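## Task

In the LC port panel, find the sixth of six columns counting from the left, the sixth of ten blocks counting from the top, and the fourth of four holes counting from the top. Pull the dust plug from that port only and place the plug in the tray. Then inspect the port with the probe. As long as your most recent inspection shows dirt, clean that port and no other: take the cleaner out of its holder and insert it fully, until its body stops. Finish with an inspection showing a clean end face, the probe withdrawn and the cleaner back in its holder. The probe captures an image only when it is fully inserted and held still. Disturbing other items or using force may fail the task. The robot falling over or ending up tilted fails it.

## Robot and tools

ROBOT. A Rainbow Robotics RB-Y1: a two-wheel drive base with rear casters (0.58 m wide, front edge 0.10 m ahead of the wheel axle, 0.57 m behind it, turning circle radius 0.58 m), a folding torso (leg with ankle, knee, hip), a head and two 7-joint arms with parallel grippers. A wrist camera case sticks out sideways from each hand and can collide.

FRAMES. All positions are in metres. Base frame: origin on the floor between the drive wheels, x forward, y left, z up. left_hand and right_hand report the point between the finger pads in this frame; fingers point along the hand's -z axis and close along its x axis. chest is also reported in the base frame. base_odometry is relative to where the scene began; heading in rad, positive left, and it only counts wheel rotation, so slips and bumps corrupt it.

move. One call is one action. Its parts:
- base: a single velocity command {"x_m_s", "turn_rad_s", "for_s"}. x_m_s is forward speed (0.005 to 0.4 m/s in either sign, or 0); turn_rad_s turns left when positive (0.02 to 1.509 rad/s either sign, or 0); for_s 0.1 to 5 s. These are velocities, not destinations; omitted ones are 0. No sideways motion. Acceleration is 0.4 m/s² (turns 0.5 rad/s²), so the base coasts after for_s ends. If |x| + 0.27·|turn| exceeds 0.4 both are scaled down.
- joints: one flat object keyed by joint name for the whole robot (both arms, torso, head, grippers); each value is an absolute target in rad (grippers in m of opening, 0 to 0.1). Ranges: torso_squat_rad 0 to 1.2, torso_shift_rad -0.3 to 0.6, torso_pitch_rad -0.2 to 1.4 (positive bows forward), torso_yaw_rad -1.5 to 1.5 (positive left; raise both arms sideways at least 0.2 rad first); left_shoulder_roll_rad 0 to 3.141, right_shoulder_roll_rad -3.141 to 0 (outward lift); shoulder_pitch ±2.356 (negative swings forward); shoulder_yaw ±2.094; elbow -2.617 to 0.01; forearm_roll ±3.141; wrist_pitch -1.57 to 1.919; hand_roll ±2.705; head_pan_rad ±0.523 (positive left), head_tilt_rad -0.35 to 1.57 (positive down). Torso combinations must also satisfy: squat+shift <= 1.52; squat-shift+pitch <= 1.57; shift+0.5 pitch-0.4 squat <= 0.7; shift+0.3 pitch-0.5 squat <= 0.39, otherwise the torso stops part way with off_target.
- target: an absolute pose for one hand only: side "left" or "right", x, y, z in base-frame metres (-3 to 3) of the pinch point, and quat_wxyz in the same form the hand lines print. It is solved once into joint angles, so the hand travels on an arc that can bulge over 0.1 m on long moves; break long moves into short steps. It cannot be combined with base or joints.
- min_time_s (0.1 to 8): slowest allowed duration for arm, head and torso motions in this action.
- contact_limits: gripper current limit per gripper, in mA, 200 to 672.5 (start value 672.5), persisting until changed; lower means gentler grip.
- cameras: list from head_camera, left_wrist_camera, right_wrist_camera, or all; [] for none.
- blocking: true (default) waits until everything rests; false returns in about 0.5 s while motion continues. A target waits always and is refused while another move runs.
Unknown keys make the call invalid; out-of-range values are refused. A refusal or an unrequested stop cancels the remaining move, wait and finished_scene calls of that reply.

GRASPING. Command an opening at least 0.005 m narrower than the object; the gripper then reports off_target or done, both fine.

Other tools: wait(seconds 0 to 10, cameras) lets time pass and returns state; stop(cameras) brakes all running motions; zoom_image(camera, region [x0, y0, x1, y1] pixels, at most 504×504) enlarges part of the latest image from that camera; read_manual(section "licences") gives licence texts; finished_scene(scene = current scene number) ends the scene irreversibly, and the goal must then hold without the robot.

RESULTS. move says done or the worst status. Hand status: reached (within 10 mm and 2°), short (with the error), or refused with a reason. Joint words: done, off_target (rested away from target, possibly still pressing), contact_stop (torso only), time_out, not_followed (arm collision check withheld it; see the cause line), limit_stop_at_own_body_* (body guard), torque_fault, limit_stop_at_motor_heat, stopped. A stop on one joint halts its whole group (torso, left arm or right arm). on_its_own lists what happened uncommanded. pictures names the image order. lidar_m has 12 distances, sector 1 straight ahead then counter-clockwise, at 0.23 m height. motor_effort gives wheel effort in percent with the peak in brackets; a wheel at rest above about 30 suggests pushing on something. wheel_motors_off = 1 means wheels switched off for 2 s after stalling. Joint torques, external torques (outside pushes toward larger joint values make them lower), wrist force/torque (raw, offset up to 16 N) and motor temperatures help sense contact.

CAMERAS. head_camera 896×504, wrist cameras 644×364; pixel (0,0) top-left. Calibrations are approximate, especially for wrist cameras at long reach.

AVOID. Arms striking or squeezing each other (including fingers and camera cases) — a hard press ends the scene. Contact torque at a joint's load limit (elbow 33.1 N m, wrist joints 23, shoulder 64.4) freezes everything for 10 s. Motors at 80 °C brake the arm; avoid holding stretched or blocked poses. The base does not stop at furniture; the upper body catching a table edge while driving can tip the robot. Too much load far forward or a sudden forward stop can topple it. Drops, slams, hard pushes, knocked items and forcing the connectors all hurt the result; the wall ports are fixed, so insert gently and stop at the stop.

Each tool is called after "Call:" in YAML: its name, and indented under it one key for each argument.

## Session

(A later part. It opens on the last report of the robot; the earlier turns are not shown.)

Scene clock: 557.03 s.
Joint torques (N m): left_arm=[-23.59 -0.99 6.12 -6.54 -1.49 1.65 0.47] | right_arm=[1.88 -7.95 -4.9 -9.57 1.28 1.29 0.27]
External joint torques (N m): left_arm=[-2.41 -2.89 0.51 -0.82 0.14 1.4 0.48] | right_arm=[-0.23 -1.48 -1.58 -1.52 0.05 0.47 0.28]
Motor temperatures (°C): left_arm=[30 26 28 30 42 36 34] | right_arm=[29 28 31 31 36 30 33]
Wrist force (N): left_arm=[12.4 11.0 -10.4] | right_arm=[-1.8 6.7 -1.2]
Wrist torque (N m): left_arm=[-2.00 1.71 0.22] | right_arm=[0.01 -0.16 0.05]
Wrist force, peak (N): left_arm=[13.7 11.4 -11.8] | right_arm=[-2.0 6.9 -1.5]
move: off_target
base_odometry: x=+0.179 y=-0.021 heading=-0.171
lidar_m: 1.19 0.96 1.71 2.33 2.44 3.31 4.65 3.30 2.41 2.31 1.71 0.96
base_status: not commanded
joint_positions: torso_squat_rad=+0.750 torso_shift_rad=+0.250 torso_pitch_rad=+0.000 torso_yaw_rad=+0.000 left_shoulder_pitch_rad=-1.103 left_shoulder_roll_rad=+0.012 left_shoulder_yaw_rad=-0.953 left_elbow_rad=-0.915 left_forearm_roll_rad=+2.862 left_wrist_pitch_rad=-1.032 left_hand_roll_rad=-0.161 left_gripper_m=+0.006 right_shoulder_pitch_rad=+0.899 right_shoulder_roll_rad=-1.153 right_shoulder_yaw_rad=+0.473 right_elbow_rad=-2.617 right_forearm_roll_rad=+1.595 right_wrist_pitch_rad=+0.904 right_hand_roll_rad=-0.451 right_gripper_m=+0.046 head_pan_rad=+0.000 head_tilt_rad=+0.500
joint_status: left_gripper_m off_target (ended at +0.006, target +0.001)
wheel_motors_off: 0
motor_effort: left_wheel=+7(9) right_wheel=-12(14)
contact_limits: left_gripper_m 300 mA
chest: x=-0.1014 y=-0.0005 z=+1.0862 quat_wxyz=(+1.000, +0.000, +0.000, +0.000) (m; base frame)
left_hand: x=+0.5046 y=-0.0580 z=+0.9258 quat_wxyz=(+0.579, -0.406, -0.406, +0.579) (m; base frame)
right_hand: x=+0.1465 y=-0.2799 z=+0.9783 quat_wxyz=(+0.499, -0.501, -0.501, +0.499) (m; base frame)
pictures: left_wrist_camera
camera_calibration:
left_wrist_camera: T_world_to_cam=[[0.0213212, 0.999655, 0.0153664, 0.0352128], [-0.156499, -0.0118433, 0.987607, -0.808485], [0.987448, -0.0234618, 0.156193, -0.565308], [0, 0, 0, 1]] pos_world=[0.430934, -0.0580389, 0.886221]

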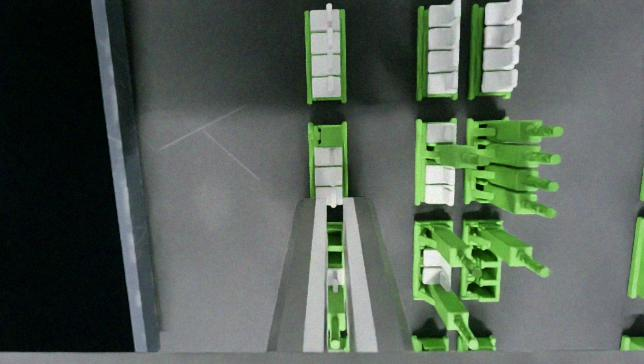

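Call:
move:
  joints: {"left_gripper_m":0.022}
  cameras: []

Call:
move:
  target: {"side":"left","x":0.46,"y":-0.0585,"z":0.926,"quat_wxyz":[0.579,-0.406,-0.406,0.579]}
  min_time_s: 1.5
  cameras: ["left_wrist_camera"]

Call:
zoom_image:
  camera: "left_wrist_camera"
  region: [260, 100, 420, 260]

Call:
move:
  target: {"side":"left","x":0.38,"y":0.0,"z":0.98,"quat_wxyz":[0.579,-0.406,-0.406,0.579]}
  min_time_s: 2
  cameras: []

Call:
move:
  target: {"side":"left","x":0.30,"y":0.15,"z":1.03,"quat_wxyz":[0.579,-0.406,-0.406,0.579]}
  min_time_s: 2
  cameras: []

Call:
move:
  joints: {"head_tilt_rad":0.85,"head_pan_rad":-0.05}
  cameras: ["head_camera"]

Call:
zoom_image:
  camera: "head_camera"
  region: [380, 150, 680, 350]

Scene clock: 572.13 s.
Joint torques (N m): left_arm=[-23.43 -0.03 6.06 -6.05 -1.49 0.65 0.32] | right_arm=[1.53 -7.2 -4.72 -9.69 1.19 1.2 0.32]
External joint torques (N m): left_arm=[-2.25 -1.93 0.44 -0.32 0.14 0.39 0.33] | right_arm=[-0.58 -0.73 -1.4 -1.65 -0.05 0.39 0.33]
Motor temperatures (°C): left_arm=[30 26 28 30 42 36 34] | right_arm=[29 28 31 31 36 30 33]
Wrist force (N): left_arm=[7.2 11.1 -13.8] | right_arm=[-1.8 6.7 -1.3]
Wrist torque (N m): left_arm=[-1.97 1.88 0.20] | right_arm=[0.03 -0.14 0.03]
Wrist force, peak (N): left_arm=[12.8 11.3 -10.3] | right_arm=[-2.3 7.0 -1.6]
move: done
base_odometry: x=+0.179 y=-0.021 heading=-0.171
lidar_m: 1.19 0.98 1.70 2.33 2.43 3.29 4.66 3.29 2.39 2.31 1.72 0.96
base_status: not commanded
joint_positions: torso_squat_rad=+0.750 torso_shift_rad=+0.250 torso_pitch_rad=+0.000 torso_yaw_rad=+0.000 left_shoulder_pitch_rad=-1.103 left_shoulder_roll_rad=+0.012 left_shoulder_yaw_rad=-0.953 left_elbow_rad=-0.915 left_forearm_roll_rad=+2.862 left_wrist_pitch_rad=-1.032 left_hand_roll_rad=-0.161 left_gripper_m=+0.022 right_shoulder_pitch_rad=+0.899 right_shoulder_roll_rad=-1.153 right_shoulder_yaw_rad=+0.473 right_elbow_rad=-2.617 right_forearm_roll_rad=+1.595 right_wrist_pitch_rad=+0.904 right_hand_roll_rad=-0.451 right_gripper_m=+0.046 head_pan_rad=+0.000 head_tilt_rad=+0.500
joint_status: all done
wheel_motors_off: 0
motor_effort: left_wheel=+7(8) right_wheel=-15(15)
contact_limits: left_gripper_m 300 mA
chest: x=-0.1014 y=-0.0005 z=+1.0862 quat_wxyz=(+1.000, +0.000, +0.000, +0.000) (m; base frame)
left_hand: x=+0.5045 y=-0.0581 z=+0.9259 quat_wxyz=(+0.579, -0.406, -0.406, +0.579) (m; base frame)
right_hand: x=+0.1465 y=-0.2799 z=+0.9783 quat_wxyz=(+0.499, -0.501, -0.501, +0.499) (m; base frame)
pictures: none
No camera images: "cameras" was empty.

Scene clock: 573.97 s.
Joint torques (N m): left_arm=[-19.21 0.89 5.43 -6.17 -2.1 0.3 -0.35] | right_arm=[1.8 -7.83 -4.94 -9.47 1.19 1.27 0.33]
External joint torques (N m): left_arm=[0.34 0.53 -1.46 -0.16 -0.33 0.01 -0.34] | right_arm=[-0.3 -1.36 -1.62 -1.42 -0.04 0.45 0.34]
Motor temperatures (°C): left_arm=[30 26 28 30 42 36 34] | right_arm=[29 28 31 31 36 30 33]
Wrist force (N): left_arm=[7.1 11.0 -13.7] | right_arm=[-2.1 6.7 -1.1]
Wrist torque (N m): left_arm=[-1.96 1.87 0.19] | right_arm=[0.04 -0.18 0.05]
Wrist force, peak (N): left_arm=[7.3 11.2 -14.2] | right_arm=[-1.9 7.2 -1.1]
move: done
base_odometry: x=+0.179 y=-0.021 heading=-0.171
lidar_m: 1.20 0.98 1.69 2.33 2.42 3.29 4.64 3.28 2.41 2.31 1.72 0.96
base_status: not commanded
joint_positions: torso_squat_rad=+0.750 torso_shift_rad=+0.250 torso_pitch_rad=+0.000 torso_yaw_rad=+0.000 left_shoulder_pitch_rad=-0.995 left_shoulder_roll_rad=+0.079 left_shoulder_yaw_rad=-1.004 left_elbow_rad=-1.222 left_forearm_roll_rad=+2.836 left_wrist_pitch_rad=-1.227 left_hand_roll_rad=-0.181 left_gripper_m=+0.022 right_shoulder_pitch_rad=+0.899 right_shoulder_roll_rad=-1.153 right_shoulder_yaw_rad=+0.473 right_elbow_rad=-2.617 right_forearm_roll_rad=+1.595 right_wrist_pitch_rad=+0.904 right_hand_roll_rad=-0.451 right_gripper_m=+0.046 head_pan_rad=+0.000 head_tilt_rad=+0.500
joint_status: all done
wheel_motors_off: 0
motor_effort: left_wheel=+6(8) right_wheel=-13(16)
contact_limits: left_gripper_m 300 mA
chest: x=-0.1014 y=-0.0005 z=+1.0862 quat_wxyz=(+1.000, +0.000, +0.000, +0.000) (m; base frame)
left_hand: x=+0.4601 y=-0.0587 z=+0.9262 quat_wxyz=(+0.579, -0.406, -0.406, +0.579) (m; base frame)
left_hand_status: reached (checked arc, planned for 1.5 s): 0 mm and 0.0 deg off.
right_hand: x=+0.1465 y=-0.2799 z=+0.9783 quat_wxyz=(+0.499, -0.501, -0.501, +0.499) (m; base frame)
pictures: left_wrist_camera
camera_calibration:
left_wrist_camera: T_world_to_cam=[[0.0218, 0.999661, 0.0142388, 0.0376697], [-0.156874, -0.0106454, 0.987561, -0.815595], [0.987378, -0.0237626, 0.156589, -0.521787], [0, 0, 0, 1]] pos_world=[0.386434, -0.0587383, 0.88662]

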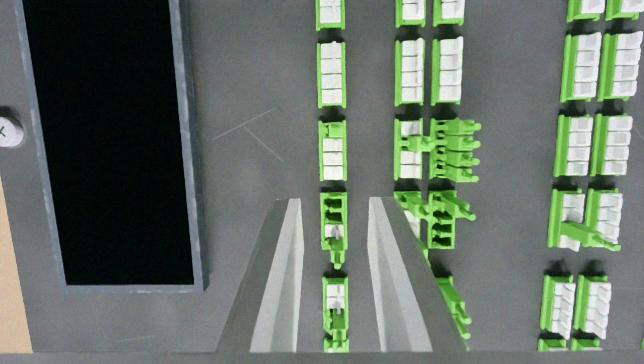

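Scaled by 3.150 from the camera's 644x364 image, which has a finer 828x468 frame.

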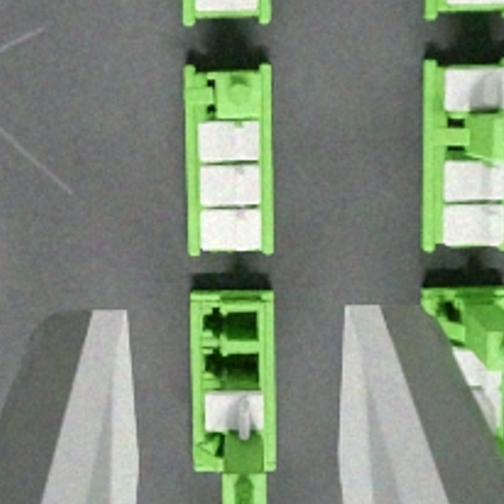

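Scene clock: 576.30 s.
Joint torques (N m): left_arm=[-15.97 0.14 8.11 -6.36 -2.01 0.72 -0.22] | right_arm=[1.66 -7.86 -4.62 -9.68 1.26 1.27 0.42]
External joint torques (N m): left_arm=[0.34 0.34 0.66 -0.08 -0.3 0.03 -0.21] | right_arm=[-0.44 -1.39 -1.3 -1.63 0.02 0.45 0.43]
Motor temperatures (°C): left_arm=[30 26 28 30 42 36 34] | right_arm=[29 28 31 31 36 30 33]
Wrist force (N): left_arm=[7.2 11.3 -13.7] | right_arm=[-1.9 6.7 -1.2]
Wrist torque (N m): left_arm=[-2.00 1.89 0.20] | right_arm=[0.02 -0.15 0.04]
Wrist force, peak (N): left_arm=[7.3 11.4 -14.0] | right_arm=[-2.2 7.1 -1.2]
move: done
base_odometry: x=+0.179 y=-0.021 heading=-0.171
lidar_m: 1.19 0.98 1.71 2.34 2.43 3.30 4.65 3.29 2.39 2.30 1.71 0.96
base_status: not commanded
joint_positions: torso_squat_rad=+0.750 torso_shift_rad=+0.250 torso_pitch_rad=+0.000 torso_yaw_rad=+0.000 left_shoulder_pitch_rad=-0.785 left_shoulder_roll_rad=+0.279 left_shoulder_yaw_rad=-0.933 left_elbow_rad=-1.900 left_forearm_roll_rad=+2.814 left_wrist_pitch_rad=-1.570 left_hand_roll_rad=-0.405 left_gripper_m=+0.022 right_shoulder_pitch_rad=+0.899 right_shoulder_roll_rad=-1.153 right_shoulder_yaw_rad=+0.473 right_elbow_rad=-2.617 right_forearm_roll_rad=+1.595 right_wrist_pitch_rad=+0.904 right_hand_roll_rad=-0.451 right_gripper_m=+0.046 head_pan_rad=+0.000 head_tilt_rad=+0.500
joint_status: all done
wheel_motors_off: 0
motor_effort: left_wheel=+6(8) right_wheel=-14(16)
contact_limits: left_gripper_m 300 mA
chest: x=-0.1014 y=-0.0005 z=+1.0862 quat_wxyz=(+1.000, +0.000, +0.000, +0.000) (m; base frame)
left_hand: x=+0.3805 y=+0.0001 z=+0.9801 quat_wxyz=(+0.579, -0.407, -0.406, +0.578) (m; base frame)
left_hand_status: reached (checked arc, planned for 2.0 s): 1 mm and 0.2 deg off.
right_hand: x=+0.1465 y=-0.2799 z=+0.9783 quat_wxyz=(+0.499, -0.501, -0.501, +0.499) (m; base frame)
pictures: none
No camera images: "cameras" was empty.

Scene clock: 578.63 s.
Joint torques (N m): left_arm=[-9.16 1.61 3.97 -6.32 -0.9 1.53 -0.11] | right_arm=[1.63 -7.75 -5.18 -9.43 1.25 1.37 0.29]
External joint torques (N m): left_arm=[0.76 0.47 0.7 0.06 0.08 -0.02 -0.1] | right_arm=[-0.48 -1.28 -1.86 -1.39 0.02 0.56 0.3]
Motor temperatures (°C): left_arm=[30 26 28 30 42 36 34] | right_arm=[29 28 31 31 36 30 33]
Wrist force (N): left_arm=[7.3 11.2 -13.9] | right_arm=[-1.9 6.7 -1.2]
Wrist torque (N m): left_arm=[-2.00 1.92 0.20] | right_arm=[0.03 -0.16 0.05]
Wrist force, peak (N): left_arm=[7.2 11.3 -14.3] | right_arm=[-2.1 7.1 -1.7]
move: done
base_odometry: x=+0.179 y=-0.021 heading=-0.171
lidar_m: 1.19 0.96 1.72 2.33 2.42 3.31 4.65 3.29 2.41 2.30 1.72 0.96
base_status: not commanded
joint_positions: torso_squat_rad=+0.750 torso_shift_rad=+0.250 torso_pitch_rad=+0.000 torso_yaw_rad=+0.000 left_shoulder_pitch_rad=-0.213 left_shoulder_roll_rad=+0.329 left_shoulder_yaw_rad=-0.447 left_elbow_rad=-2.592 left_forearm_roll_rad=+2.867 left_wrist_pitch_rad=-1.570 left_hand_roll_rad=-1.027 left_gripper_m=+0.022 right_shoulder_pitch_rad=+0.899 right_shoulder_roll_rad=-1.153 right_shoulder_yaw_rad=+0.473 right_elbow_rad=-2.617 right_forearm_roll_rad=+1.595 right_wrist_pitch_rad=+0.904 right_hand_roll_rad=-0.451 right_gripper_m=+0.046 head_pan_rad=+0.000 head_tilt_rad=+0.500
joint_status: all done
wheel_motors_off: 0
motor_effort: left_wheel=+8(8) right_wheel=-14(16)
contact_limits: left_gripper_m 300 mA
chest: x=-0.1014 y=-0.0005 z=+1.0862 quat_wxyz=(+1.000, +0.000, +0.000, +0.000) (m; base frame)
left_hand: x=+0.3000 y=+0.1505 z=+1.0295 quat_wxyz=(+0.578, -0.412, -0.407, +0.575) (m; base frame)
left_hand_status: reached (checked arc, planned for 2.0 s): 1 mm and 0.8 deg off.
right_hand: x=+0.1465 y=-0.2799 z=+0.9783 quat_wxyz=(+0.499, -0.501, -0.501, +0.499) (m; base frame)
pictures: none
No camera images: "cameras" was empty.

Scene clock: 579.53 s.
Joint torques (N m): left_arm=[-9.19 1.62 4.05 -6.21 -0.95 1.72 -0.12] | right_arm=[1.46 -7.85 -5.1 -9.65 1.11 1.24 0.24]
External joint torques (N m): left_arm=[0.73 0.47 0.78 0.17 0.02 0.17 -0.1] | right_arm=[-0.64 -1.38 -1.78 -1.61 -0.13 0.43 0.25]
Motor temperatures (°C): left_arm=[30 26 28 30 42 36 34] | right_arm=[29 28 31 31 36 30 33]
Wrist force (N): left_arm=[7.2 11.2 -13.8] | right_arm=[-2.1 6.4 -1.3]
Wrist torque (N m): left_arm=[-2.00 1.90 0.22] | right_arm=[0.07 -0.18 0.05]
Wrist force, peak (N): left_arm=[7.2 11.4 -14.0] | right_arm=[-2.1 7.0 -1.6]
move: done
base_odometry: x=+0.179 y=-0.021 heading=-0.171
lidar_m: 1.20 0.98 1.70 2.32 2.42 3.30 4.66 3.30 2.39 2.31 1.71 0.95
base_status: not commanded
joint_positions: torso_squat_rad=+0.750 torso_shift_rad=+0.250 torso_pitch_rad=+0.000 torso_yaw_rad=+0.000 left_shoulder_pitch_rad=-0.213 left_shoulder_roll_rad=+0.329 left_shoulder_yaw_rad=-0.447 left_elbow_rad=-2.592 left_forearm_roll_rad=+2.867 left_wrist_pitch_rad=-1.570 left_hand_roll_rad=-1.027 left_gripper_m=+0.022 right_shoulder_pitch_rad=+0.899 right_shoulder_roll_rad=-1.153 right_shoulder_yaw_rad=+0.473 right_elbow_rad=-2.617 right_forearm_roll_rad=+1.595 right_wrist_pitch_rad=+0.904 right_hand_roll_rad=-0.451 right_gripper_m=+0.046 head_pan_rad=-0.050 head_tilt_rad=+0.850
joint_status: all done
wheel_motors_off: 0
motor_effort: left_wheel=+6(7) right_wheel=-14(16)
contact_limits: left_gripper_m 300 mA
chest: x=-0.1014 y=-0.0005 z=+1.0862 quat_wxyz=(+1.000, +0.000, +0.000, +0.000) (m; base frame)
left_hand: x=+0.3000 y=+0.1505 z=+1.0295 quat_wxyz=(+0.578, -0.412, -0.407, +0.575) (m; base frame)
right_hand: x=+0.1465 y=-0.2799 z=+0.9783 quat_wxyz=(+0.499, -0.501, -0.501, +0.499) (m; base frame)
pictures: head_camera
camera_calibration:
head_camera: T_world_to_cam=[[-0.0547228, -0.997732, -0.0391977, 0.051326], [-0.768009, 0.0671453, -0.63691, 0.817588], [0.638097, -0.00474933, -0.769941, 0.985232], [0, 0, 0, 1]] pos_world=[0.00205042, 0.00099157, 1.28131]

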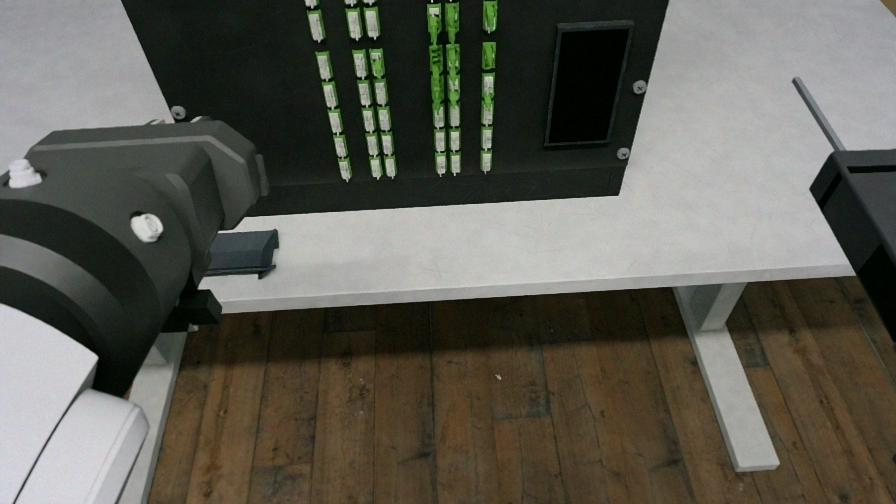

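Scaled by 1.680.

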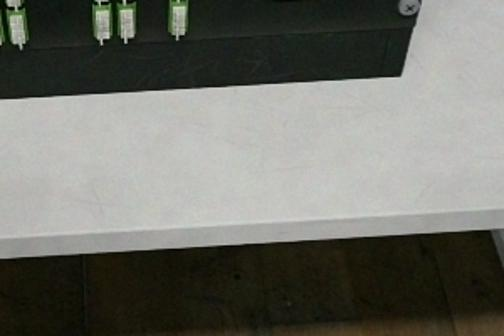

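Call:
zoom_image:
  camera: "head_camera"
  region: [440, 310, 600, 430]

Call:
zoom_image:
  camera: "head_camera"
  region: [440, 190, 640, 320]

Call:
wait:
  seconds: 0.1
  cameras: ["left_wrist_camera","right_wrist_camera"]

Scaled by 3.150.

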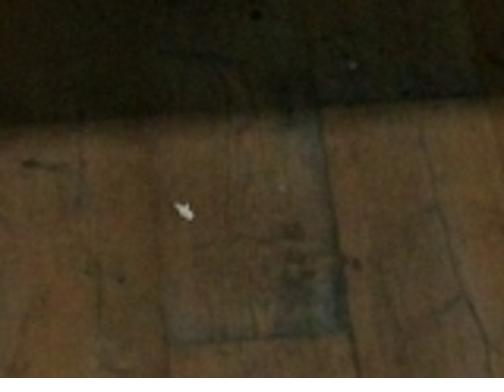

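Scaled by 2.520.

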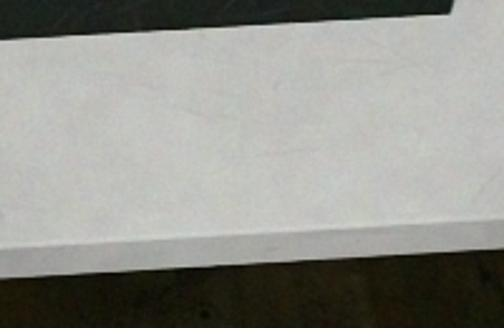

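Scene clock: 593.07 s.
Joint torques (N m): left_arm=[-9.16 1.46 4.13 -6.37 -0.82 1.55 -0.22] | right_arm=[1.56 -7.86 -4.98 -9.48 1.2 1.31 0.32]
External joint torques (N m): left_arm=[0.76 0.31 0.87 0.01 0.16 0 -0.21] | right_arm=[-0.54 -1.39 -1.66 -1.44 -0.04 0.5 0.33]
Motor temperatures (°C): left_arm=[29 26 28 30 42 36 34] | right_arm=[29 28 31 31 36 30 33]
Wrist force (N): left_arm=[7.1 11.1 -13.5] | right_arm=[-1.9 6.8 -1.2]
Wrist torque (N m): left_arm=[-1.99 1.89 0.21] | right_arm=[0.03 -0.15 0.04]
Wrist force, peak (N): left_arm=[7.2 11.4 -14.1] | right_arm=[-2.1 7.1 -1.1]
base_odometry: x=+0.179 y=-0.021 heading=-0.171
lidar_m: 1.19 0.97 1.71 2.33 2.42 3.29 4.66 3.28 2.40 2.30 1.72 0.96
base_status: not commanded
joint_positions: torso_squat_rad=+0.750 torso_shift_rad=+0.250 torso_pitch_rad=+0.000 torso_yaw_rad=+0.000 left_shoulder_pitch_rad=-0.213 left_shoulder_roll_rad=+0.329 left_shoulder_yaw_rad=-0.447 left_elbow_rad=-2.592 left_forearm_roll_rad=+2.867 left_wrist_pitch_rad=-1.570 left_hand_roll_rad=-1.027 left_gripper_m=+0.022 right_shoulder_pitch_rad=+0.899 right_shoulder_roll_rad=-1.153 right_shoulder_yaw_rad=+0.473 right_elbow_rad=-2.617 right_forearm_roll_rad=+1.595 right_wrist_pitch_rad=+0.904 right_hand_roll_rad=-0.451 right_gripper_m=+0.046 head_pan_rad=-0.050 head_tilt_rad=+0.850
joint_status: all done
wheel_motors_off: 0
motor_effort: left_wheel=+6(7) right_wheel=-14(16)
contact_limits: left_gripper_m 300 mA
chest: x=-0.1014 y=-0.0005 z=+1.0862 quat_wxyz=(+1.000, +0.000, +0.000, +0.000) (m; base frame)
left_hand: x=+0.3000 y=+0.1505 z=+1.0295 quat_wxyz=(+0.578, -0.412, -0.407, +0.575) (m; base frame)
right_hand: x=+0.1465 y=-0.2799 z=+0.9783 quat_wxyz=(+0.499, -0.501, -0.501, +0.499) (m; base frame)
wait: 0.10 s; at rest from the start
pictures: left_wrist_camera, right_wrist_camera
camera_calibration:
left_wrist_camera: T_world_to_cam=[[0.0286179, 0.99953, 0.0110231, -0.168102], [-0.168527, -0.00604523, 0.985679, -0.935769], [0.985282, -0.0300657, 0.168274, -0.385509], [0, 0, 0, 1]] pos_world=[0.226944, 0.150775, 0.989092]
right_wrist_camera: T_world_to_cam=[[-0.00377258, -0.999756, 0.0217588, -0.2985], [-0.461417, -0.0175639, -0.88701, 0.960088], [0.887175, -0.0133862, -0.461238, 0.389827], [0, 0, 0, 1]] pos_world=[0.09603, -0.276346, 1.03791]

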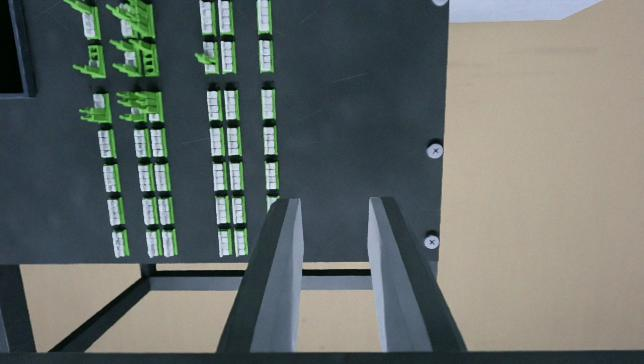

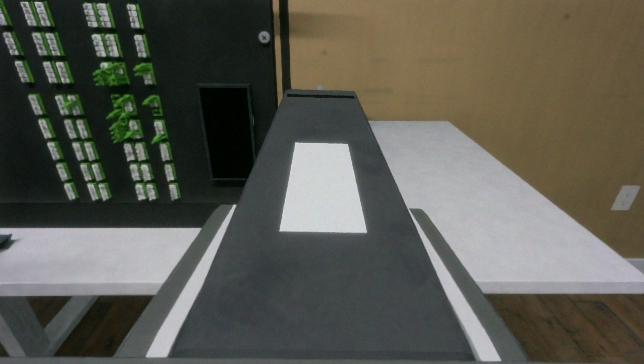

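Call:
move:
  joints: {"torso_yaw_rad":-0.7}
  min_time_s: 3
  cameras: ["head_camera"]

Call:
zoom_image:
  camera: "head_camera"
  region: [200, 0, 700, 504]

Scene clock: 701.63 s.
Joint torques (N m): left_arm=[-9.15 1.45 3.78 -6.3 -0.83 1.55 -0.07] | right_arm=[1.48 -7.56 -4.96 -9.51 1.15 1.31 0.3]
External joint torques (N m): left_arm=[0.76 0.3 0.51 0.08 0.14 0 -0.06] | right_arm=[-0.62 -1.09 -1.64 -1.47 -0.08 0.49 0.31]
Motor temperatures (°C): left_arm=[29 26 28 30 42 36 34] | right_arm=[29 28 31 31 36 30 33]
Wrist force (N): left_arm=[7.1 11.2 -13.9] | right_arm=[-2.0 7.0 -1.1]
Wrist torque (N m): left_arm=[-2.00 1.89 0.22] | right_arm=[-0.01 -0.15 0.04]
Wrist force, peak (N): left_arm=[7.3 11.3 -14.1] | right_arm=[-2.2 7.3 -1.4]
move: done
base_odometry: x=+0.179 y=-0.021 heading=-0.171
lidar_m: 1.19 0.97 1.70 2.32 2.42 3.30 4.65 3.29 2.40 2.30 1.72 0.96
base_status: not commanded
joint_positions: torso_squat_rad=+0.750 torso_shift_rad=+0.250 torso_pitch_rad=+0.000 torso_yaw_rad=-0.700 left_shoulder_pitch_rad=-0.213 left_shoulder_roll_rad=+0.329 left_shoulder_yaw_rad=-0.447 left_elbow_rad=-2.592 left_forearm_roll_rad=+2.867 left_wrist_pitch_rad=-1.570 left_hand_roll_rad=-1.027 left_gripper_m=+0.022 right_shoulder_pitch_rad=+0.899 right_shoulder_roll_rad=-1.153 right_shoulder_yaw_rad=+0.473 right_elbow_rad=-2.617 right_forearm_roll_rad=+1.595 right_wrist_pitch_rad=+0.904 right_hand_roll_rad=-0.451 right_gripper_m=+0.046 head_pan_rad=-0.050 head_tilt_rad=+0.850
joint_status: all done
wheel_motors_off: 0
motor_effort: left_wheel=+7(8) right_wheel=-13(17)
contact_limits: left_gripper_m 300 mA
chest: x=-0.1014 y=-0.0005 z=+1.0862 quat_wxyz=(+0.939, +0.000, +0.000, -0.343) (m; base frame)
left_hand: x=+0.3029 y=-0.1436 z=+1.0295 quat_wxyz=(+0.740, -0.526, -0.241, +0.342) (m; base frame)
right_hand: x=-0.0918 y=-0.3739 z=+0.9782 quat_wxyz=(+0.640, -0.642, -0.299, +0.298) (m; base frame)
pictures: head_camera
camera_calibration:
head_camera: T_world_to_cam=[[-0.684612, -0.72785, -0.0392509, -0.0123322], [-0.544195, 0.546208, -0.636796, 0.840355], [0.484931, -0.414598, -0.770033, 0.96965], [0, 0, 0, 1]] pos_world=[-0.0213389, -0.0659696, 1.28131]

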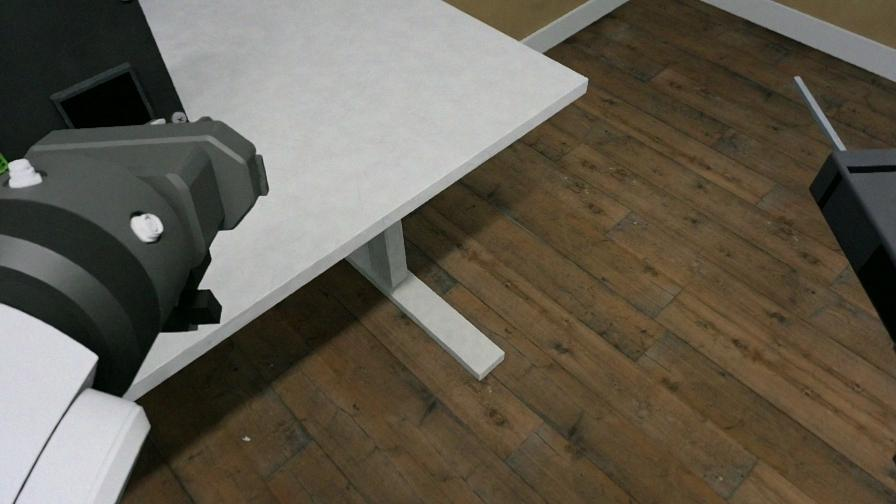

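Scaled by 1.000.

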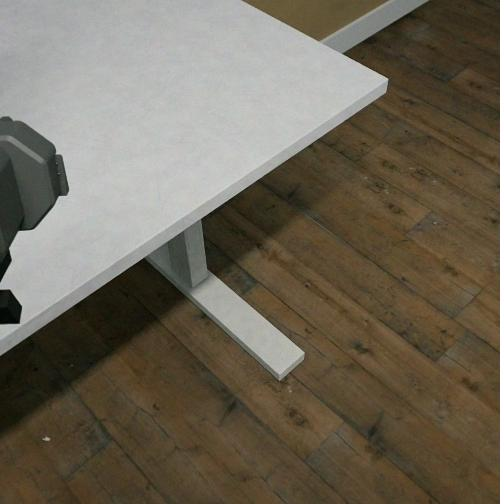

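Call:
move:
  joints: {"torso_yaw_rad":-1.35,"head_pan_rad":0.5,"head_tilt_rad":0.7}
  min_time_s: 3
  cameras: ["head_camera"]

Call:
move:
  joints: {"torso_squat_rad":1.12,"torso_shift_rad":0.38,"torso_pitch_rad":0.3}
  min_time_s: 4
  cameras: ["head_camera","left_wrist_camera"]

Scene clock: 737.67 s.
Joint torques (N m): left_arm=[-9.15 1.54 3.67 -6.3 -0.91 1.57 -0.25] | right_arm=[1.86 -7.89 -4.81 -9.65 1.19 1.26 0.4]
External joint torques (N m): left_arm=[0.76 0.4 0.4 0.09 0.06 0.02 -0.24] | right_arm=[-0.25 -1.43 -1.49 -1.61 -0.04 0.45 0.41]
Motor temperatures (°C): left_arm=[29 26 28 30 42 36 34] | right_arm=[29 28 31 31 36 30 33]
Wrist force (N): left_arm=[7.3 11.3 -13.8] | right_arm=[-2.0 6.7 -1.5]
Wrist torque (N m): left_arm=[-2.01 1.90 0.21] | right_arm=[0.01 -0.17 0.01]
Wrist force, peak (N): left_arm=[7.4 11.4 -14.0] | right_arm=[-2.4 7.1 -1.6]
move: done
base_odometry: x=+0.179 y=-0.021 heading=-0.171
lidar_m: 1.19 0.97 1.71 2.33 2.43 3.30 4.66 3.28 2.40 2.30 1.71 0.96
base_status: not commanded
joint_positions: torso_squat_rad=+0.750 torso_shift_rad=+0.250 torso_pitch_rad=+0.000 torso_yaw_rad=-1.350 left_shoulder_pitch_rad=-0.213 left_shoulder_roll_rad=+0.329 left_shoulder_yaw_rad=-0.447 left_elbow_rad=-2.592 left_forearm_roll_rad=+2.867 left_wrist_pitch_rad=-1.570 left_hand_roll_rad=-1.027 left_gripper_m=+0.022 right_shoulder_pitch_rad=+0.899 right_shoulder_roll_rad=-1.153 right_shoulder_yaw_rad=+0.473 right_elbow_rad=-2.617 right_forearm_roll_rad=+1.595 right_wrist_pitch_rad=+0.904 right_hand_roll_rad=-0.451 right_gripper_m=+0.046 head_pan_rad=+0.500 head_tilt_rad=+0.700
joint_status: all done
wheel_motors_off: 0
motor_effort: left_wheel=+6(7) right_wheel=-14(17)
contact_limits: left_gripper_m 300 mA
chest: x=-0.1014 y=-0.0005 z=+1.0862 quat_wxyz=(+0.781, +0.000, +0.000, -0.625) (m; base frame)
left_hand: x=+0.1338 y=-0.3591 z=+1.0294 quat_wxyz=(+0.811, -0.576, -0.060, +0.088) (m; base frame)
right_hand: x=-0.3197 y=-0.3035 z=+0.9782 quat_wxyz=(+0.701, -0.704, -0.079, +0.078) (m; base frame)
pictures: head_camera
camera_calibration:
head_camera: T_world_to_cam=[[-0.750025, -0.660228, -0.0395236, -0.0303438], [-0.418444, 0.519936, -0.744696, 0.988196], [0.512219, -0.542002, -0.666233, 0.838724], [0, 0, 0, 1]] pos_world=[-0.0388645, -0.0792421, 1.29349]

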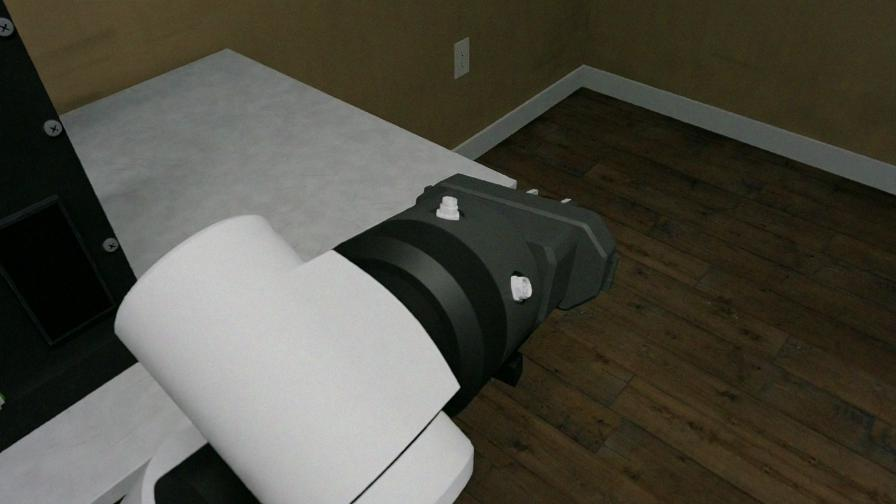

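Scene clock: 741.97 s.
Joint torques (N m): left_arm=[-9.4 -1.84 1.14 -6.32 -0.46 1.71 -0.22] | right_arm=[1.76 -8.49 -5.35 -7.74 1.19 1.64 0.29]
External joint torques (N m): left_arm=[0.44 0.77 0.39 0.08 -0.04 -0.01 -0.22] | right_arm=[-0.72 -0.74 -1.36 -1.42 0.21 0.38 0.31]
Motor temperatures (°C): left_arm=[29 26 28 30 42 36 34] | right_arm=[29 28 31 31 36 30 33]
Wrist force (N): left_arm=[9.0 10.7 -14.0] | right_arm=[0.5 6.6 -1.7]
Wrist torque (N m): left_arm=[-1.98 1.99 0.18] | right_arm=[0.04 -0.12 0.07]
Wrist force, peak (N): left_arm=[9.0 11.1 -14.2] | right_arm=[-1.7 7.3 -1.4]
move: done
base_odometry: x=+0.179 y=-0.021 heading=-0.171
lidar_m: 1.19 0.97 1.72 2.33 2.42 3.31 4.66 3.28 2.40 2.30 1.72 0.96
base_status: not commanded
joint_positions: torso_squat_rad=+1.120 torso_shift_rad=+0.380 torso_pitch_rad=+0.300 torso_yaw_rad=-1.350 left_shoulder_pitch_rad=-0.213 left_shoulder_roll_rad=+0.329 left_shoulder_yaw_rad=-0.447 left_elbow_rad=-2.592 left_forearm_roll_rad=+2.867 left_wrist_pitch_rad=-1.570 left_hand_roll_rad=-1.027 left_gripper_m=+0.022 right_shoulder_pitch_rad=+0.899 right_shoulder_roll_rad=-1.153 right_shoulder_yaw_rad=+0.473 right_elbow_rad=-2.617 right_forearm_roll_rad=+1.595 right_wrist_pitch_rad=+0.904 right_hand_roll_rad=-0.451 right_gripper_m=+0.046 head_pan_rad=+0.500 head_tilt_rad=+0.700
joint_status: all done
wheel_motors_off: 0
motor_effort: left_wheel=+7(7) right_wheel=-13(17)
contact_limits: left_gripper_m 300 mA
chest: x=-0.0235 y=-0.0003 z=+0.8594 quat_wxyz=(+0.772, -0.093, +0.117, -0.618) (m; base frame)
left_hand: x=+0.1845 y=-0.3588 z=+0.7356 quat_wxyz=(+0.811, -0.556, +0.061, +0.173) (m; base frame)
right_hand: x=-0.2639 y=-0.3034 z=+0.8207 quat_wxyz=(+0.705, -0.685, +0.027, +0.183) (m; base frame)
pictures: head_camera, left_wrist_camera
camera_calibration:
head_camera: T_world_to_cam=[[-0.728015, -0.660484, 0.183728, -0.172114], [-0.619925, 0.519802, -0.587791, 0.712115], [0.292725, -0.541818, -0.787874, 0.747293], [0, 0, 0, 1]] pos_world=[0.0974054, -0.0789411, 1.03897]
left_wrist_camera: T_world_to_cam=[[0.940964, 0.191157, -0.279367, 0.102786], [0.250282, 0.162793, 0.954389, -0.662283], [0.227917, -0.967966, 0.105339, -0.387942], [0, 0, 0, 1]] pos_world=[0.157458, -0.287348, 0.701656]

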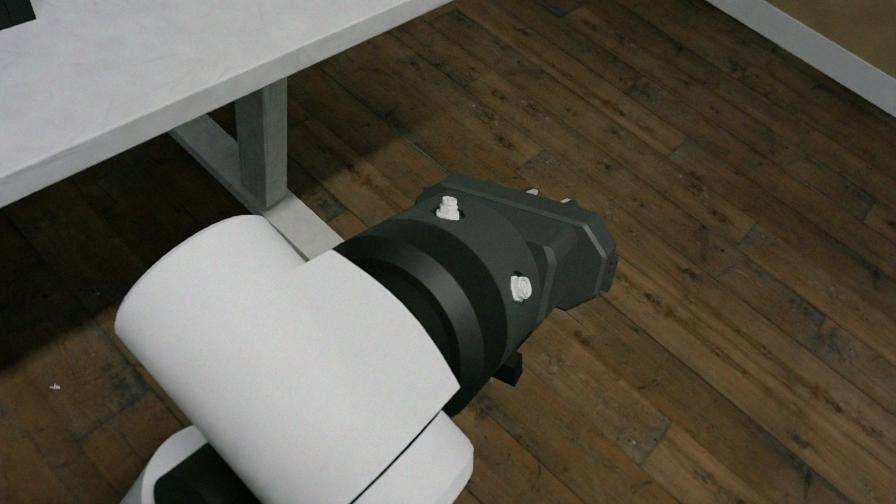

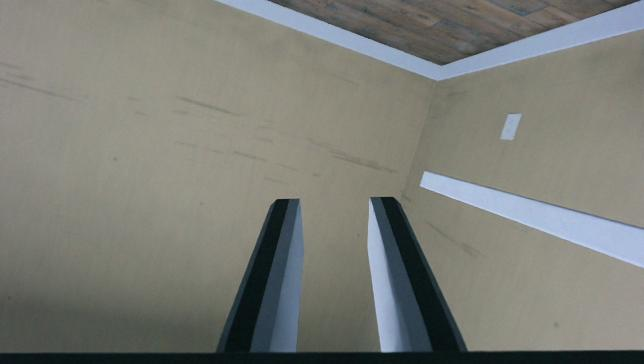

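Call:
zoom_image:
  camera: "head_camera"
  region: [0, 330, 110, 430]

Call:
move:
  target: {"side":"left","x":0.30,"y":-0.15,"z":0.5,"quat_wxyz":[0.683,0.183,-0.183,-0.683]}
  min_time_s: 5
  cameras: ["head_camera","left_wrist_camera"]

Scaled by 4.582.

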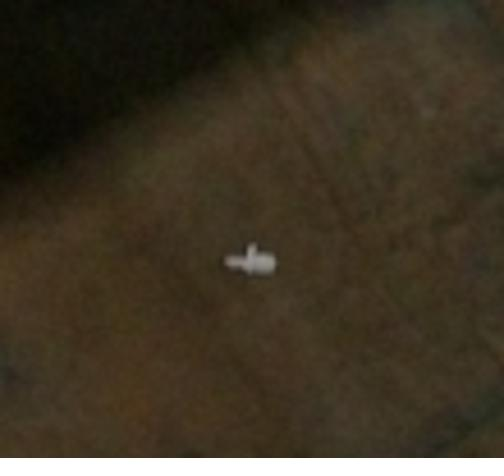

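Scene clock: 754.90 s.
Joint torques (N m): left_arm=[6.47 59.15 12.08 -8.27 -0.99 0.36 -0.26] | right_arm=[1.92 -8.85 -5.29 -7.55 1.03 1.64 0.29]
External joint torques (N m): left_arm=[8.13 53.72 8.53 0.16 0.03 0.03 -0.25] | right_arm=[-0.55 -1.1 -1.3 -1.23 0.05 0.39 0.32]
Motor temperatures (°C): left_arm=[29 26 28 30 42 36 34] | right_arm=[29 28 31 31 36 30 33]
Wrist force (N): left_arm=[4.9 2.9 -16.7] | right_arm=[0.4 6.6 -1.8]
Wrist torque (N m): left_arm=[-1.54 1.78 0.24] | right_arm=[0.02 -0.12 0.08]
Wrist force, peak (N): left_arm=[9.0 10.8 -14.3] | right_arm=[0.6 7.0 -1.9]
move: short
base_odometry: x=+0.179 y=-0.021 heading=-0.170
lidar_m: 1.20 0.97 1.70 2.33 2.43 3.31 4.66 3.28 2.38 2.31 1.71 0.95
base_status: not commanded
joint_positions: torso_squat_rad=+1.120 torso_shift_rad=+0.379 torso_pitch_rad=+0.300 torso_yaw_rad=-1.350 left_shoulder_pitch_rad=+0.447 left_shoulder_roll_rad=+1.012 left_shoulder_yaw_rad=-0.367 left_elbow_rad=-2.594 left_forearm_roll_rad=+3.033 left_wrist_pitch_rad=-1.570 left_hand_roll_rad=-2.705 left_gripper_m=+0.022 right_shoulder_pitch_rad=+0.899 right_shoulder_roll_rad=-1.153 right_shoulder_yaw_rad=+0.473 right_elbow_rad=-2.617 right_forearm_roll_rad=+1.595 right_wrist_pitch_rad=+0.904 right_hand_roll_rad=-0.451 right_gripper_m=+0.046 head_pan_rad=+0.500 head_tilt_rad=+0.700
joint_status: all done
wheel_motors_off: 0
motor_effort: left_wheel=+42(43) right_wheel=+8(16)
contact_limits: left_gripper_m 300 mA
chest: x=-0.0237 y=-0.0001 z=+0.8592 quat_wxyz=(+0.772, -0.093, +0.117, -0.618) (m; base frame)
left_hand: x=+0.2965 y=-0.1506 z=+0.4991 quat_wxyz=(+0.655, -0.032, -0.261, -0.708) (m; base frame)
left_hand_status: short (checked arc, as near as the solve gets, planned for 5.0 s): 4 mm and 26.6 deg off. The place is met; only the turn is off.
right_hand: x=-0.2640 y=-0.3033 z=+0.8207 quat_wxyz=(+0.705, -0.685, +0.027, +0.183) (m; base frame)
pictures: head_camera, left_wrist_camera
camera_calibration:
head_camera: T_world_to_cam=[[-0.727774, -0.660637, 0.184129, -0.172489], [-0.620166, 0.519316, -0.587967, 0.712056], [0.292812, -0.542098, -0.787649, 0.747086], [0, 0, 0, 1]] pos_world=[0.097304, -0.0787412, 1.03887]
left_wrist_camera: T_world_to_cam=[[-0.156015, -0.917145, 0.366749, -0.272623], [-0.968729, 0.214596, 0.124551, 0.284942], [-0.192934, -0.335848, -0.921945, 0.545656], [0, 0, 0, 1]] pos_world=[0.338774, -0.127924, 0.567559]

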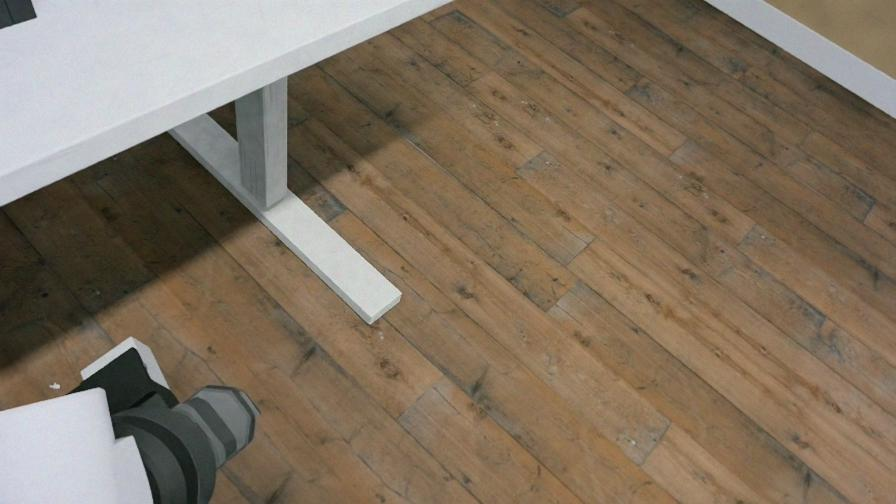

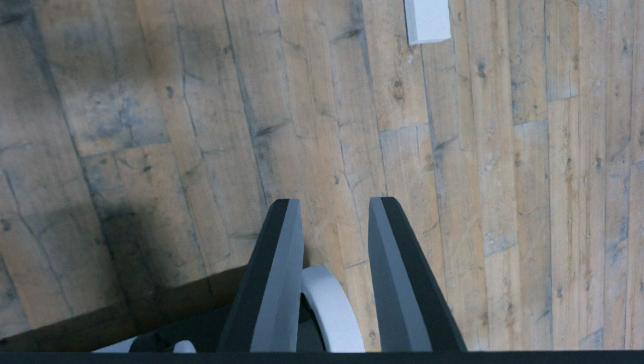

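Call:
move:
  joints: {"left_shoulder_roll_rad":0.75}
  cameras: ["head_camera"]

Scene clock: 760.50 s.
Joint torques (N m): left_arm=[-0.37 1.62 2.56 -8.41 -0.95 0.63 -0.21] | right_arm=[1.84 -9.01 -5.25 -7.52 1.07 1.74 0.27]
External joint torques (N m): left_arm=[0.77 -1.13 0.59 0.57 -0.26 0.03 -0.19] | right_arm=[-0.64 -1.26 -1.26 -1.21 0.09 0.49 0.29]
Motor temperatures (°C): left_arm=[28 27 28 30 42 36 34] | right_arm=[29 28 31 31 36 30 33]
Wrist force (N): left_arm=[4.5 4.3 -17.0] | right_arm=[0.4 6.6 -1.8]
Wrist torque (N m): left_arm=[-1.64 1.76 0.23] | right_arm=[0.02 -0.12 0.07]
Wrist force, peak (N): left_arm=[4.4 4.4 -17.2] | right_arm=[0.3 6.9 -2.1]
move: done
base_odometry: x=+0.179 y=-0.021 heading=-0.171
lidar_m: 1.19 0.97 1.71 2.33 2.41 3.30 4.66 3.29 2.39 2.30 1.72 0.95
base_status: not commanded
joint_positions: torso_squat_rad=+1.120 torso_shift_rad=+0.380 torso_pitch_rad=+0.300 torso_yaw_rad=-1.350 left_shoulder_pitch_rad=+0.449 left_shoulder_roll_rad=+0.750 left_shoulder_yaw_rad=-0.365 left_elbow_rad=-2.594 left_forearm_roll_rad=+3.033 left_wrist_pitch_rad=-1.570 left_hand_roll_rad=-2.705 left_gripper_m=+0.022 right_shoulder_pitch_rad=+0.899 right_shoulder_roll_rad=-1.153 right_shoulder_yaw_rad=+0.473 right_elbow_rad=-2.617 right_forearm_roll_rad=+1.595 right_wrist_pitch_rad=+0.904 right_hand_roll_rad=-0.451 right_gripper_m=+0.046 head_pan_rad=+0.500 head_tilt_rad=+0.700
joint_status: all done
wheel_motors_off: 0
motor_effort: left_wheel=+4(41) right_wheel=-13(16)
contact_limits: left_gripper_m 300 mA
chest: x=-0.0235 y=-0.0003 z=+0.8593 quat_wxyz=(+0.772, -0.093, +0.117, -0.618) (m; base frame)
left_hand: x=+0.2401 y=-0.1625 z=+0.4961 quat_wxyz=(+0.723, -0.110, -0.208, -0.650) (m; base frame)
right_hand: x=-0.2639 y=-0.3034 z=+0.8207 quat_wxyz=(+0.705, -0.685, +0.027, +0.183) (m; base frame)
pictures: head_camera
camera_calibration:
head_camera: T_world_to_cam=[[-0.727913, -0.660528, 0.183972, -0.17231], [-0.620096, 0.519657, -0.58774, 0.712128], [0.292616, -0.541904, -0.787856, 0.747247], [0, 0, 0, 1]] pos_world=[0.0975047, -0.0789411, 1.03897]

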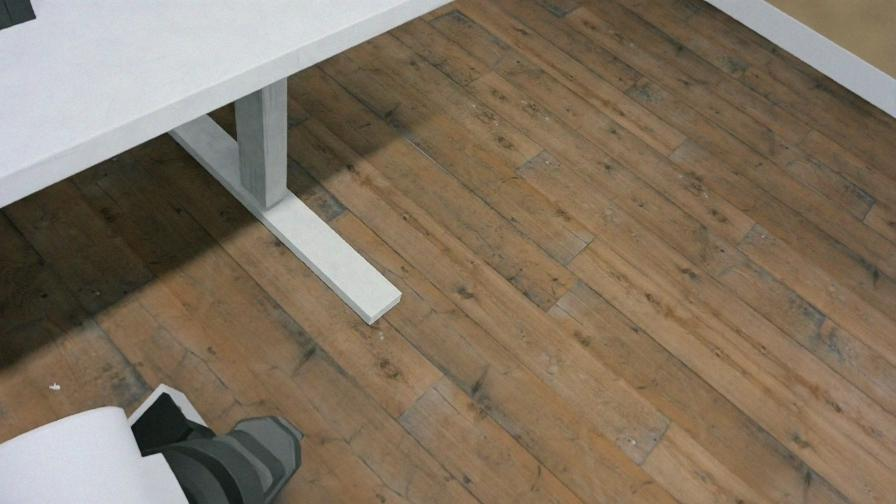

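Call:
move:
  joints: {"left_shoulder_pitch_rad":0.1,"left_shoulder_roll_rad":0.5,"left_shoulder_yaw_rad":0.0,"left_elbow_rad":-1.3}
  min_time_s: 3
  cameras: ["head_camera"]

Call:
move:
  joints: {"left_wrist_pitch_rad":0.0}
  min_time_s: 2
  cameras: []

Call:
move:
  joints: {"left_forearm_roll_rad":0.0,"left_hand_roll_rad":0.0}
  min_time_s: 3
  cameras: ["head_camera","left_wrist_camera"]

Scene clock: 790.70 s.
Joint torques (N m): left_arm=[-5.97 2.71 2.62 -5.32 -1.1 -0.92 -0.35] | right_arm=[2.01 -8.75 -5.15 -7.38 1.24 1.84 0.26]
External joint torques (N m): left_arm=[-0.98 -2.54 0.71 0.92 -0.4 -0.01 -0.37] | right_arm=[-0.47 -1 -1.16 -1.06 0.27 0.58 0.28]
Motor temperatures (°C): left_arm=[28 26 28 30 42 36 34] | right_arm=[29 28 31 30 36 30 33]
Wrist force (N): left_arm=[8.3 2.1 -16.8] | right_arm=[0.5 6.5 -1.7]
Wrist torque (N m): left_arm=[-1.50 1.94 0.18] | right_arm=[0.03 -0.12 0.08]
Wrist force, peak (N): left_arm=[8.5 2.1 -17.2] | right_arm=[0.7 6.8 -2.0]
move: done
base_odometry: x=+0.179 y=-0.021 heading=-0.171
lidar_m: 1.20 0.97 1.70 2.33 2.43 3.29 4.65 3.28 2.40 2.30 1.71 0.96
base_status: not commanded
joint_positions: torso_squat_rad=+1.120 torso_shift_rad=+0.380 torso_pitch_rad=+0.300 torso_yaw_rad=-1.350 left_shoulder_pitch_rad=+0.100 left_shoulder_roll_rad=+0.500 left_shoulder_yaw_rad=+0.000 left_elbow_rad=-1.300 left_forearm_roll_rad=+3.033 left_wrist_pitch_rad=-1.570 left_hand_roll_rad=-2.705 left_gripper_m=+0.022 right_shoulder_pitch_rad=+0.899 right_shoulder_roll_rad=-1.153 right_shoulder_yaw_rad=+0.473 right_elbow_rad=-2.617 right_forearm_roll_rad=+1.595 right_wrist_pitch_rad=+0.904 right_hand_roll_rad=-0.451 right_gripper_m=+0.046 head_pan_rad=+0.500 head_tilt_rad=+0.700
joint_status: all done
wheel_motors_off: 0
motor_effort: left_wheel=+4(5) right_wheel=-14(16)
contact_limits: left_gripper_m 300 mA
chest: x=-0.0235 y=-0.0003 z=+0.8593 quat_wxyz=(+0.772, -0.093, +0.117, -0.618) (m; base frame)
left_hand: x=+0.3730 y=-0.0283 z=+0.2688 quat_wxyz=(+0.862, +0.265, +0.012, -0.432) (m; base frame)
right_hand: x=-0.2639 y=-0.3034 z=+0.8207 quat_wxyz=(+0.705, -0.685, +0.027, +0.183) (m; base frame)
pictures: head_camera
camera_calibration:
head_camera: T_world_to_cam=[[-0.727998, -0.660456, 0.183891, -0.172211], [-0.619995, 0.519748, -0.587766, 0.712153], [0.292617, -0.541904, -0.787855, 0.747247], [0, 0, 0, 1]] pos_world=[0.0975052, -0.0789413, 1.03897]

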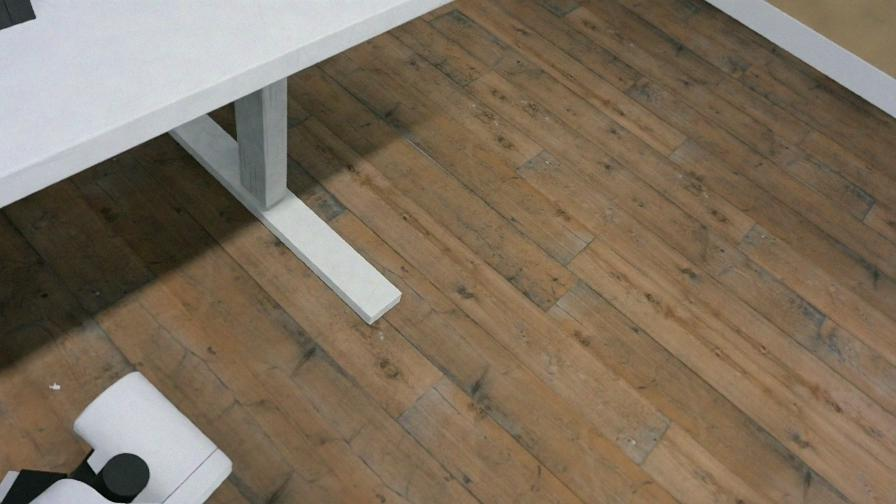

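Scene clock: 793.00 s.
Joint torques (N m): left_arm=[-8.49 2.35 3.14 -7.91 -0.38 1.44 -0.29] | right_arm=[1.85 -8.88 -5.28 -7.25 1.16 1.69 0.21]
External joint torques (N m): left_arm=[-0.84 -2.45 0.75 0.95 -0.24 -0.2 -0.24] | right_arm=[-0.62 -1.13 -1.29 -0.93 0.19 0.43 0.23]
Motor temperatures (°C): left_arm=[28 26 28 30 42 36 34] | right_arm=[29 28 31 30 36 30 33]
Wrist force (N): left_arm=[1.6 5.9 -14.4] | right_arm=[0.4 6.7 -1.6]
Wrist torque (N m): left_arm=[-1.69 1.57 0.24] | right_arm=[0.01 -0.13 0.07]
Wrist force, peak (N): left_arm=[7.9 2.7 -17.4] | right_arm=[0.6 6.8 -1.6]
move: done
base_odometry: x=+0.179 y=-0.021 heading=-0.171
lidar_m: 1.19 0.98 1.71 2.33 2.41 3.30 4.66 3.28 2.41 2.30 1.70 0.94
base_status: not commanded
joint_positions: torso_squat_rad=+1.120 torso_shift_rad=+0.380 torso_pitch_rad=+0.300 torso_yaw_rad=-1.350 left_shoulder_pitch_rad=+0.100 left_shoulder_roll_rad=+0.500 left_shoulder_yaw_rad=+0.000 left_elbow_rad=-1.300 left_forearm_roll_rad=+3.033 left_wrist_pitch_rad=+0.000 left_hand_roll_rad=-2.705 left_gripper_m=+0.022 right_shoulder_pitch_rad=+0.899 right_shoulder_roll_rad=-1.153 right_shoulder_yaw_rad=+0.473 right_elbow_rad=-2.617 right_forearm_roll_rad=+1.595 right_wrist_pitch_rad=+0.904 right_hand_roll_rad=-0.451 right_gripper_m=+0.046 head_pan_rad=+0.500 head_tilt_rad=+0.700
joint_status: all done
wheel_motors_off: 0
motor_effort: left_wheel=+6(6) right_wheel=-14(16)
contact_limits: left_gripper_m 300 mA
chest: x=-0.0235 y=-0.0003 z=+0.8593 quat_wxyz=(+0.772, -0.093, +0.117, -0.618) (m; base frame)
left_hand: x=+0.3824 y=-0.3378 z=+0.3709 quat_wxyz=(+0.697, -0.347, -0.414, -0.472) (m; base frame)
right_hand: x=-0.2639 y=-0.3034 z=+0.8207 quat_wxyz=(+0.705, -0.685, +0.027, +0.183) (m; base frame)
pictures: none
No camera images: "cameras" was empty.

Scene clock: 796.30 s.
Joint torques (N m): left_arm=[-8.52 2.22 3.31 -7.99 0 -1.69 0.01] | right_arm=[1.97 -8.93 -4.79 -7.33 1.25 1.74 0.14]
External joint torques (N m): left_arm=[-0.79 -2.39 0.94 0.95 -0.04 0.1 0.06] | right_arm=[-0.51 -1.18 -0.81 -1.02 0.28 0.48 0.17]
Motor temperatures (°C): left_arm=[28 26 28 30 42 36 34] | right_arm=[29 28 31 30 36 30 33]
Wrist force (N): left_arm=[1.7 4.0 -14.5] | right_arm=[0.5 6.4 -1.7]
Wrist torque (N m): left_arm=[-1.59 1.56 0.24] | right_arm=[0.04 -0.11 0.08]
Wrist force, peak (N): left_arm=[1.4 5.8 -14.5] | right_arm=[0.6 6.9 -1.7]
move: done
base_odometry: x=+0.179 y=-0.021 heading=-0.171
lidar_m: 1.20 0.98 1.69 2.33 2.41 3.31 4.66 3.28 2.40 2.30 1.72 0.96
base_status: not commanded
joint_positions: torso_squat_rad=+1.120 torso_shift_rad=+0.380 torso_pitch_rad=+0.300 torso_yaw_rad=-1.350 left_shoulder_pitch_rad=+0.100 left_shoulder_roll_rad=+0.500 left_shoulder_yaw_rad=+0.000 left_elbow_rad=-1.300 left_forearm_roll_rad=+0.000 left_wrist_pitch_rad=+0.000 left_hand_roll_rad=+0.000 left_gripper_m=+0.022 right_shoulder_pitch_rad=+0.899 right_shoulder_roll_rad=-1.153 right_shoulder_yaw_rad=+0.473 right_elbow_rad=-2.617 right_forearm_roll_rad=+1.595 right_wrist_pitch_rad=+0.904 right_hand_roll_rad=-0.451 right_gripper_m=+0.046 head_pan_rad=+0.500 head_tilt_rad=+0.700
joint_status: all done
wheel_motors_off: 0
motor_effort: left_wheel=+4(6) right_wheel=-14(15)
contact_limits: left_gripper_m 300 mA
chest: x=-0.0235 y=-0.0003 z=+0.8593 quat_wxyz=(+0.772, -0.093, +0.117, -0.618) (m; base frame)
left_hand: x=+0.3824 y=-0.3378 z=+0.3709 quat_wxyz=(+0.610, -0.275, -0.465, -0.579) (m; base frame)
right_hand: x=-0.2639 y=-0.3034 z=+0.8207 quat_wxyz=(+0.705, -0.685, +0.027, +0.183) (m; base frame)
pictures: head_camera, left_wrist_camera
camera_calibration:
head_camera: T_world_to_cam=[[-0.727998, -0.660456, 0.183891, -0.172211], [-0.619995, 0.519748, -0.587766, 0.712153], [0.292617, -0.541904, -0.787855, 0.747247], [0, 0, 0, 1]] pos_world=[0.0975052, -0.0789413, 1.03897]
left_wrist_camera: T_world_to_cam=[[-0.120689, -0.468802, 0.87502, -0.434589], [-0.962038, 0.27259, 0.0133521, 0.482601], [-0.244781, -0.84019, -0.483903, 0.0681402], [0, 0, 0, 1]] pos_world=[0.42851, -0.278037, 0.406803]

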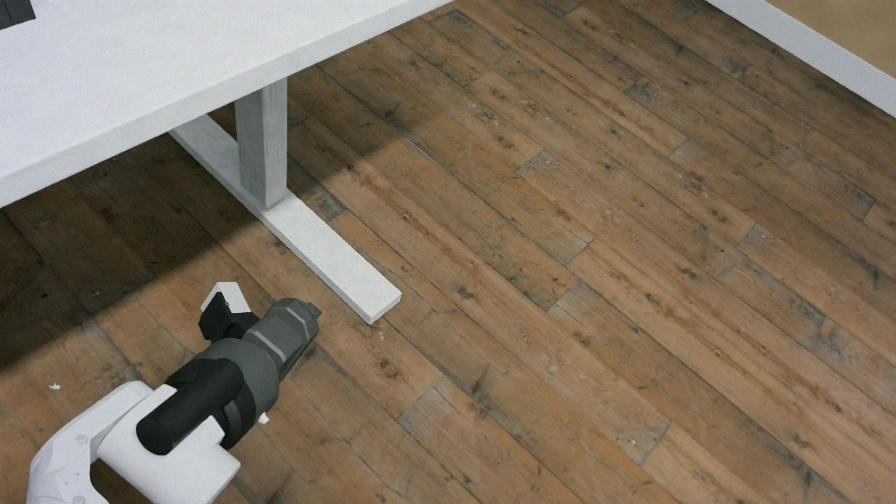

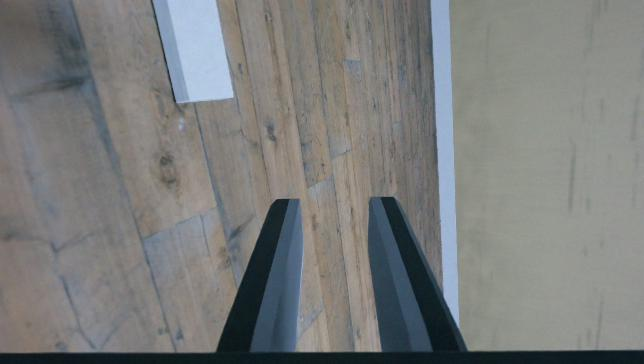

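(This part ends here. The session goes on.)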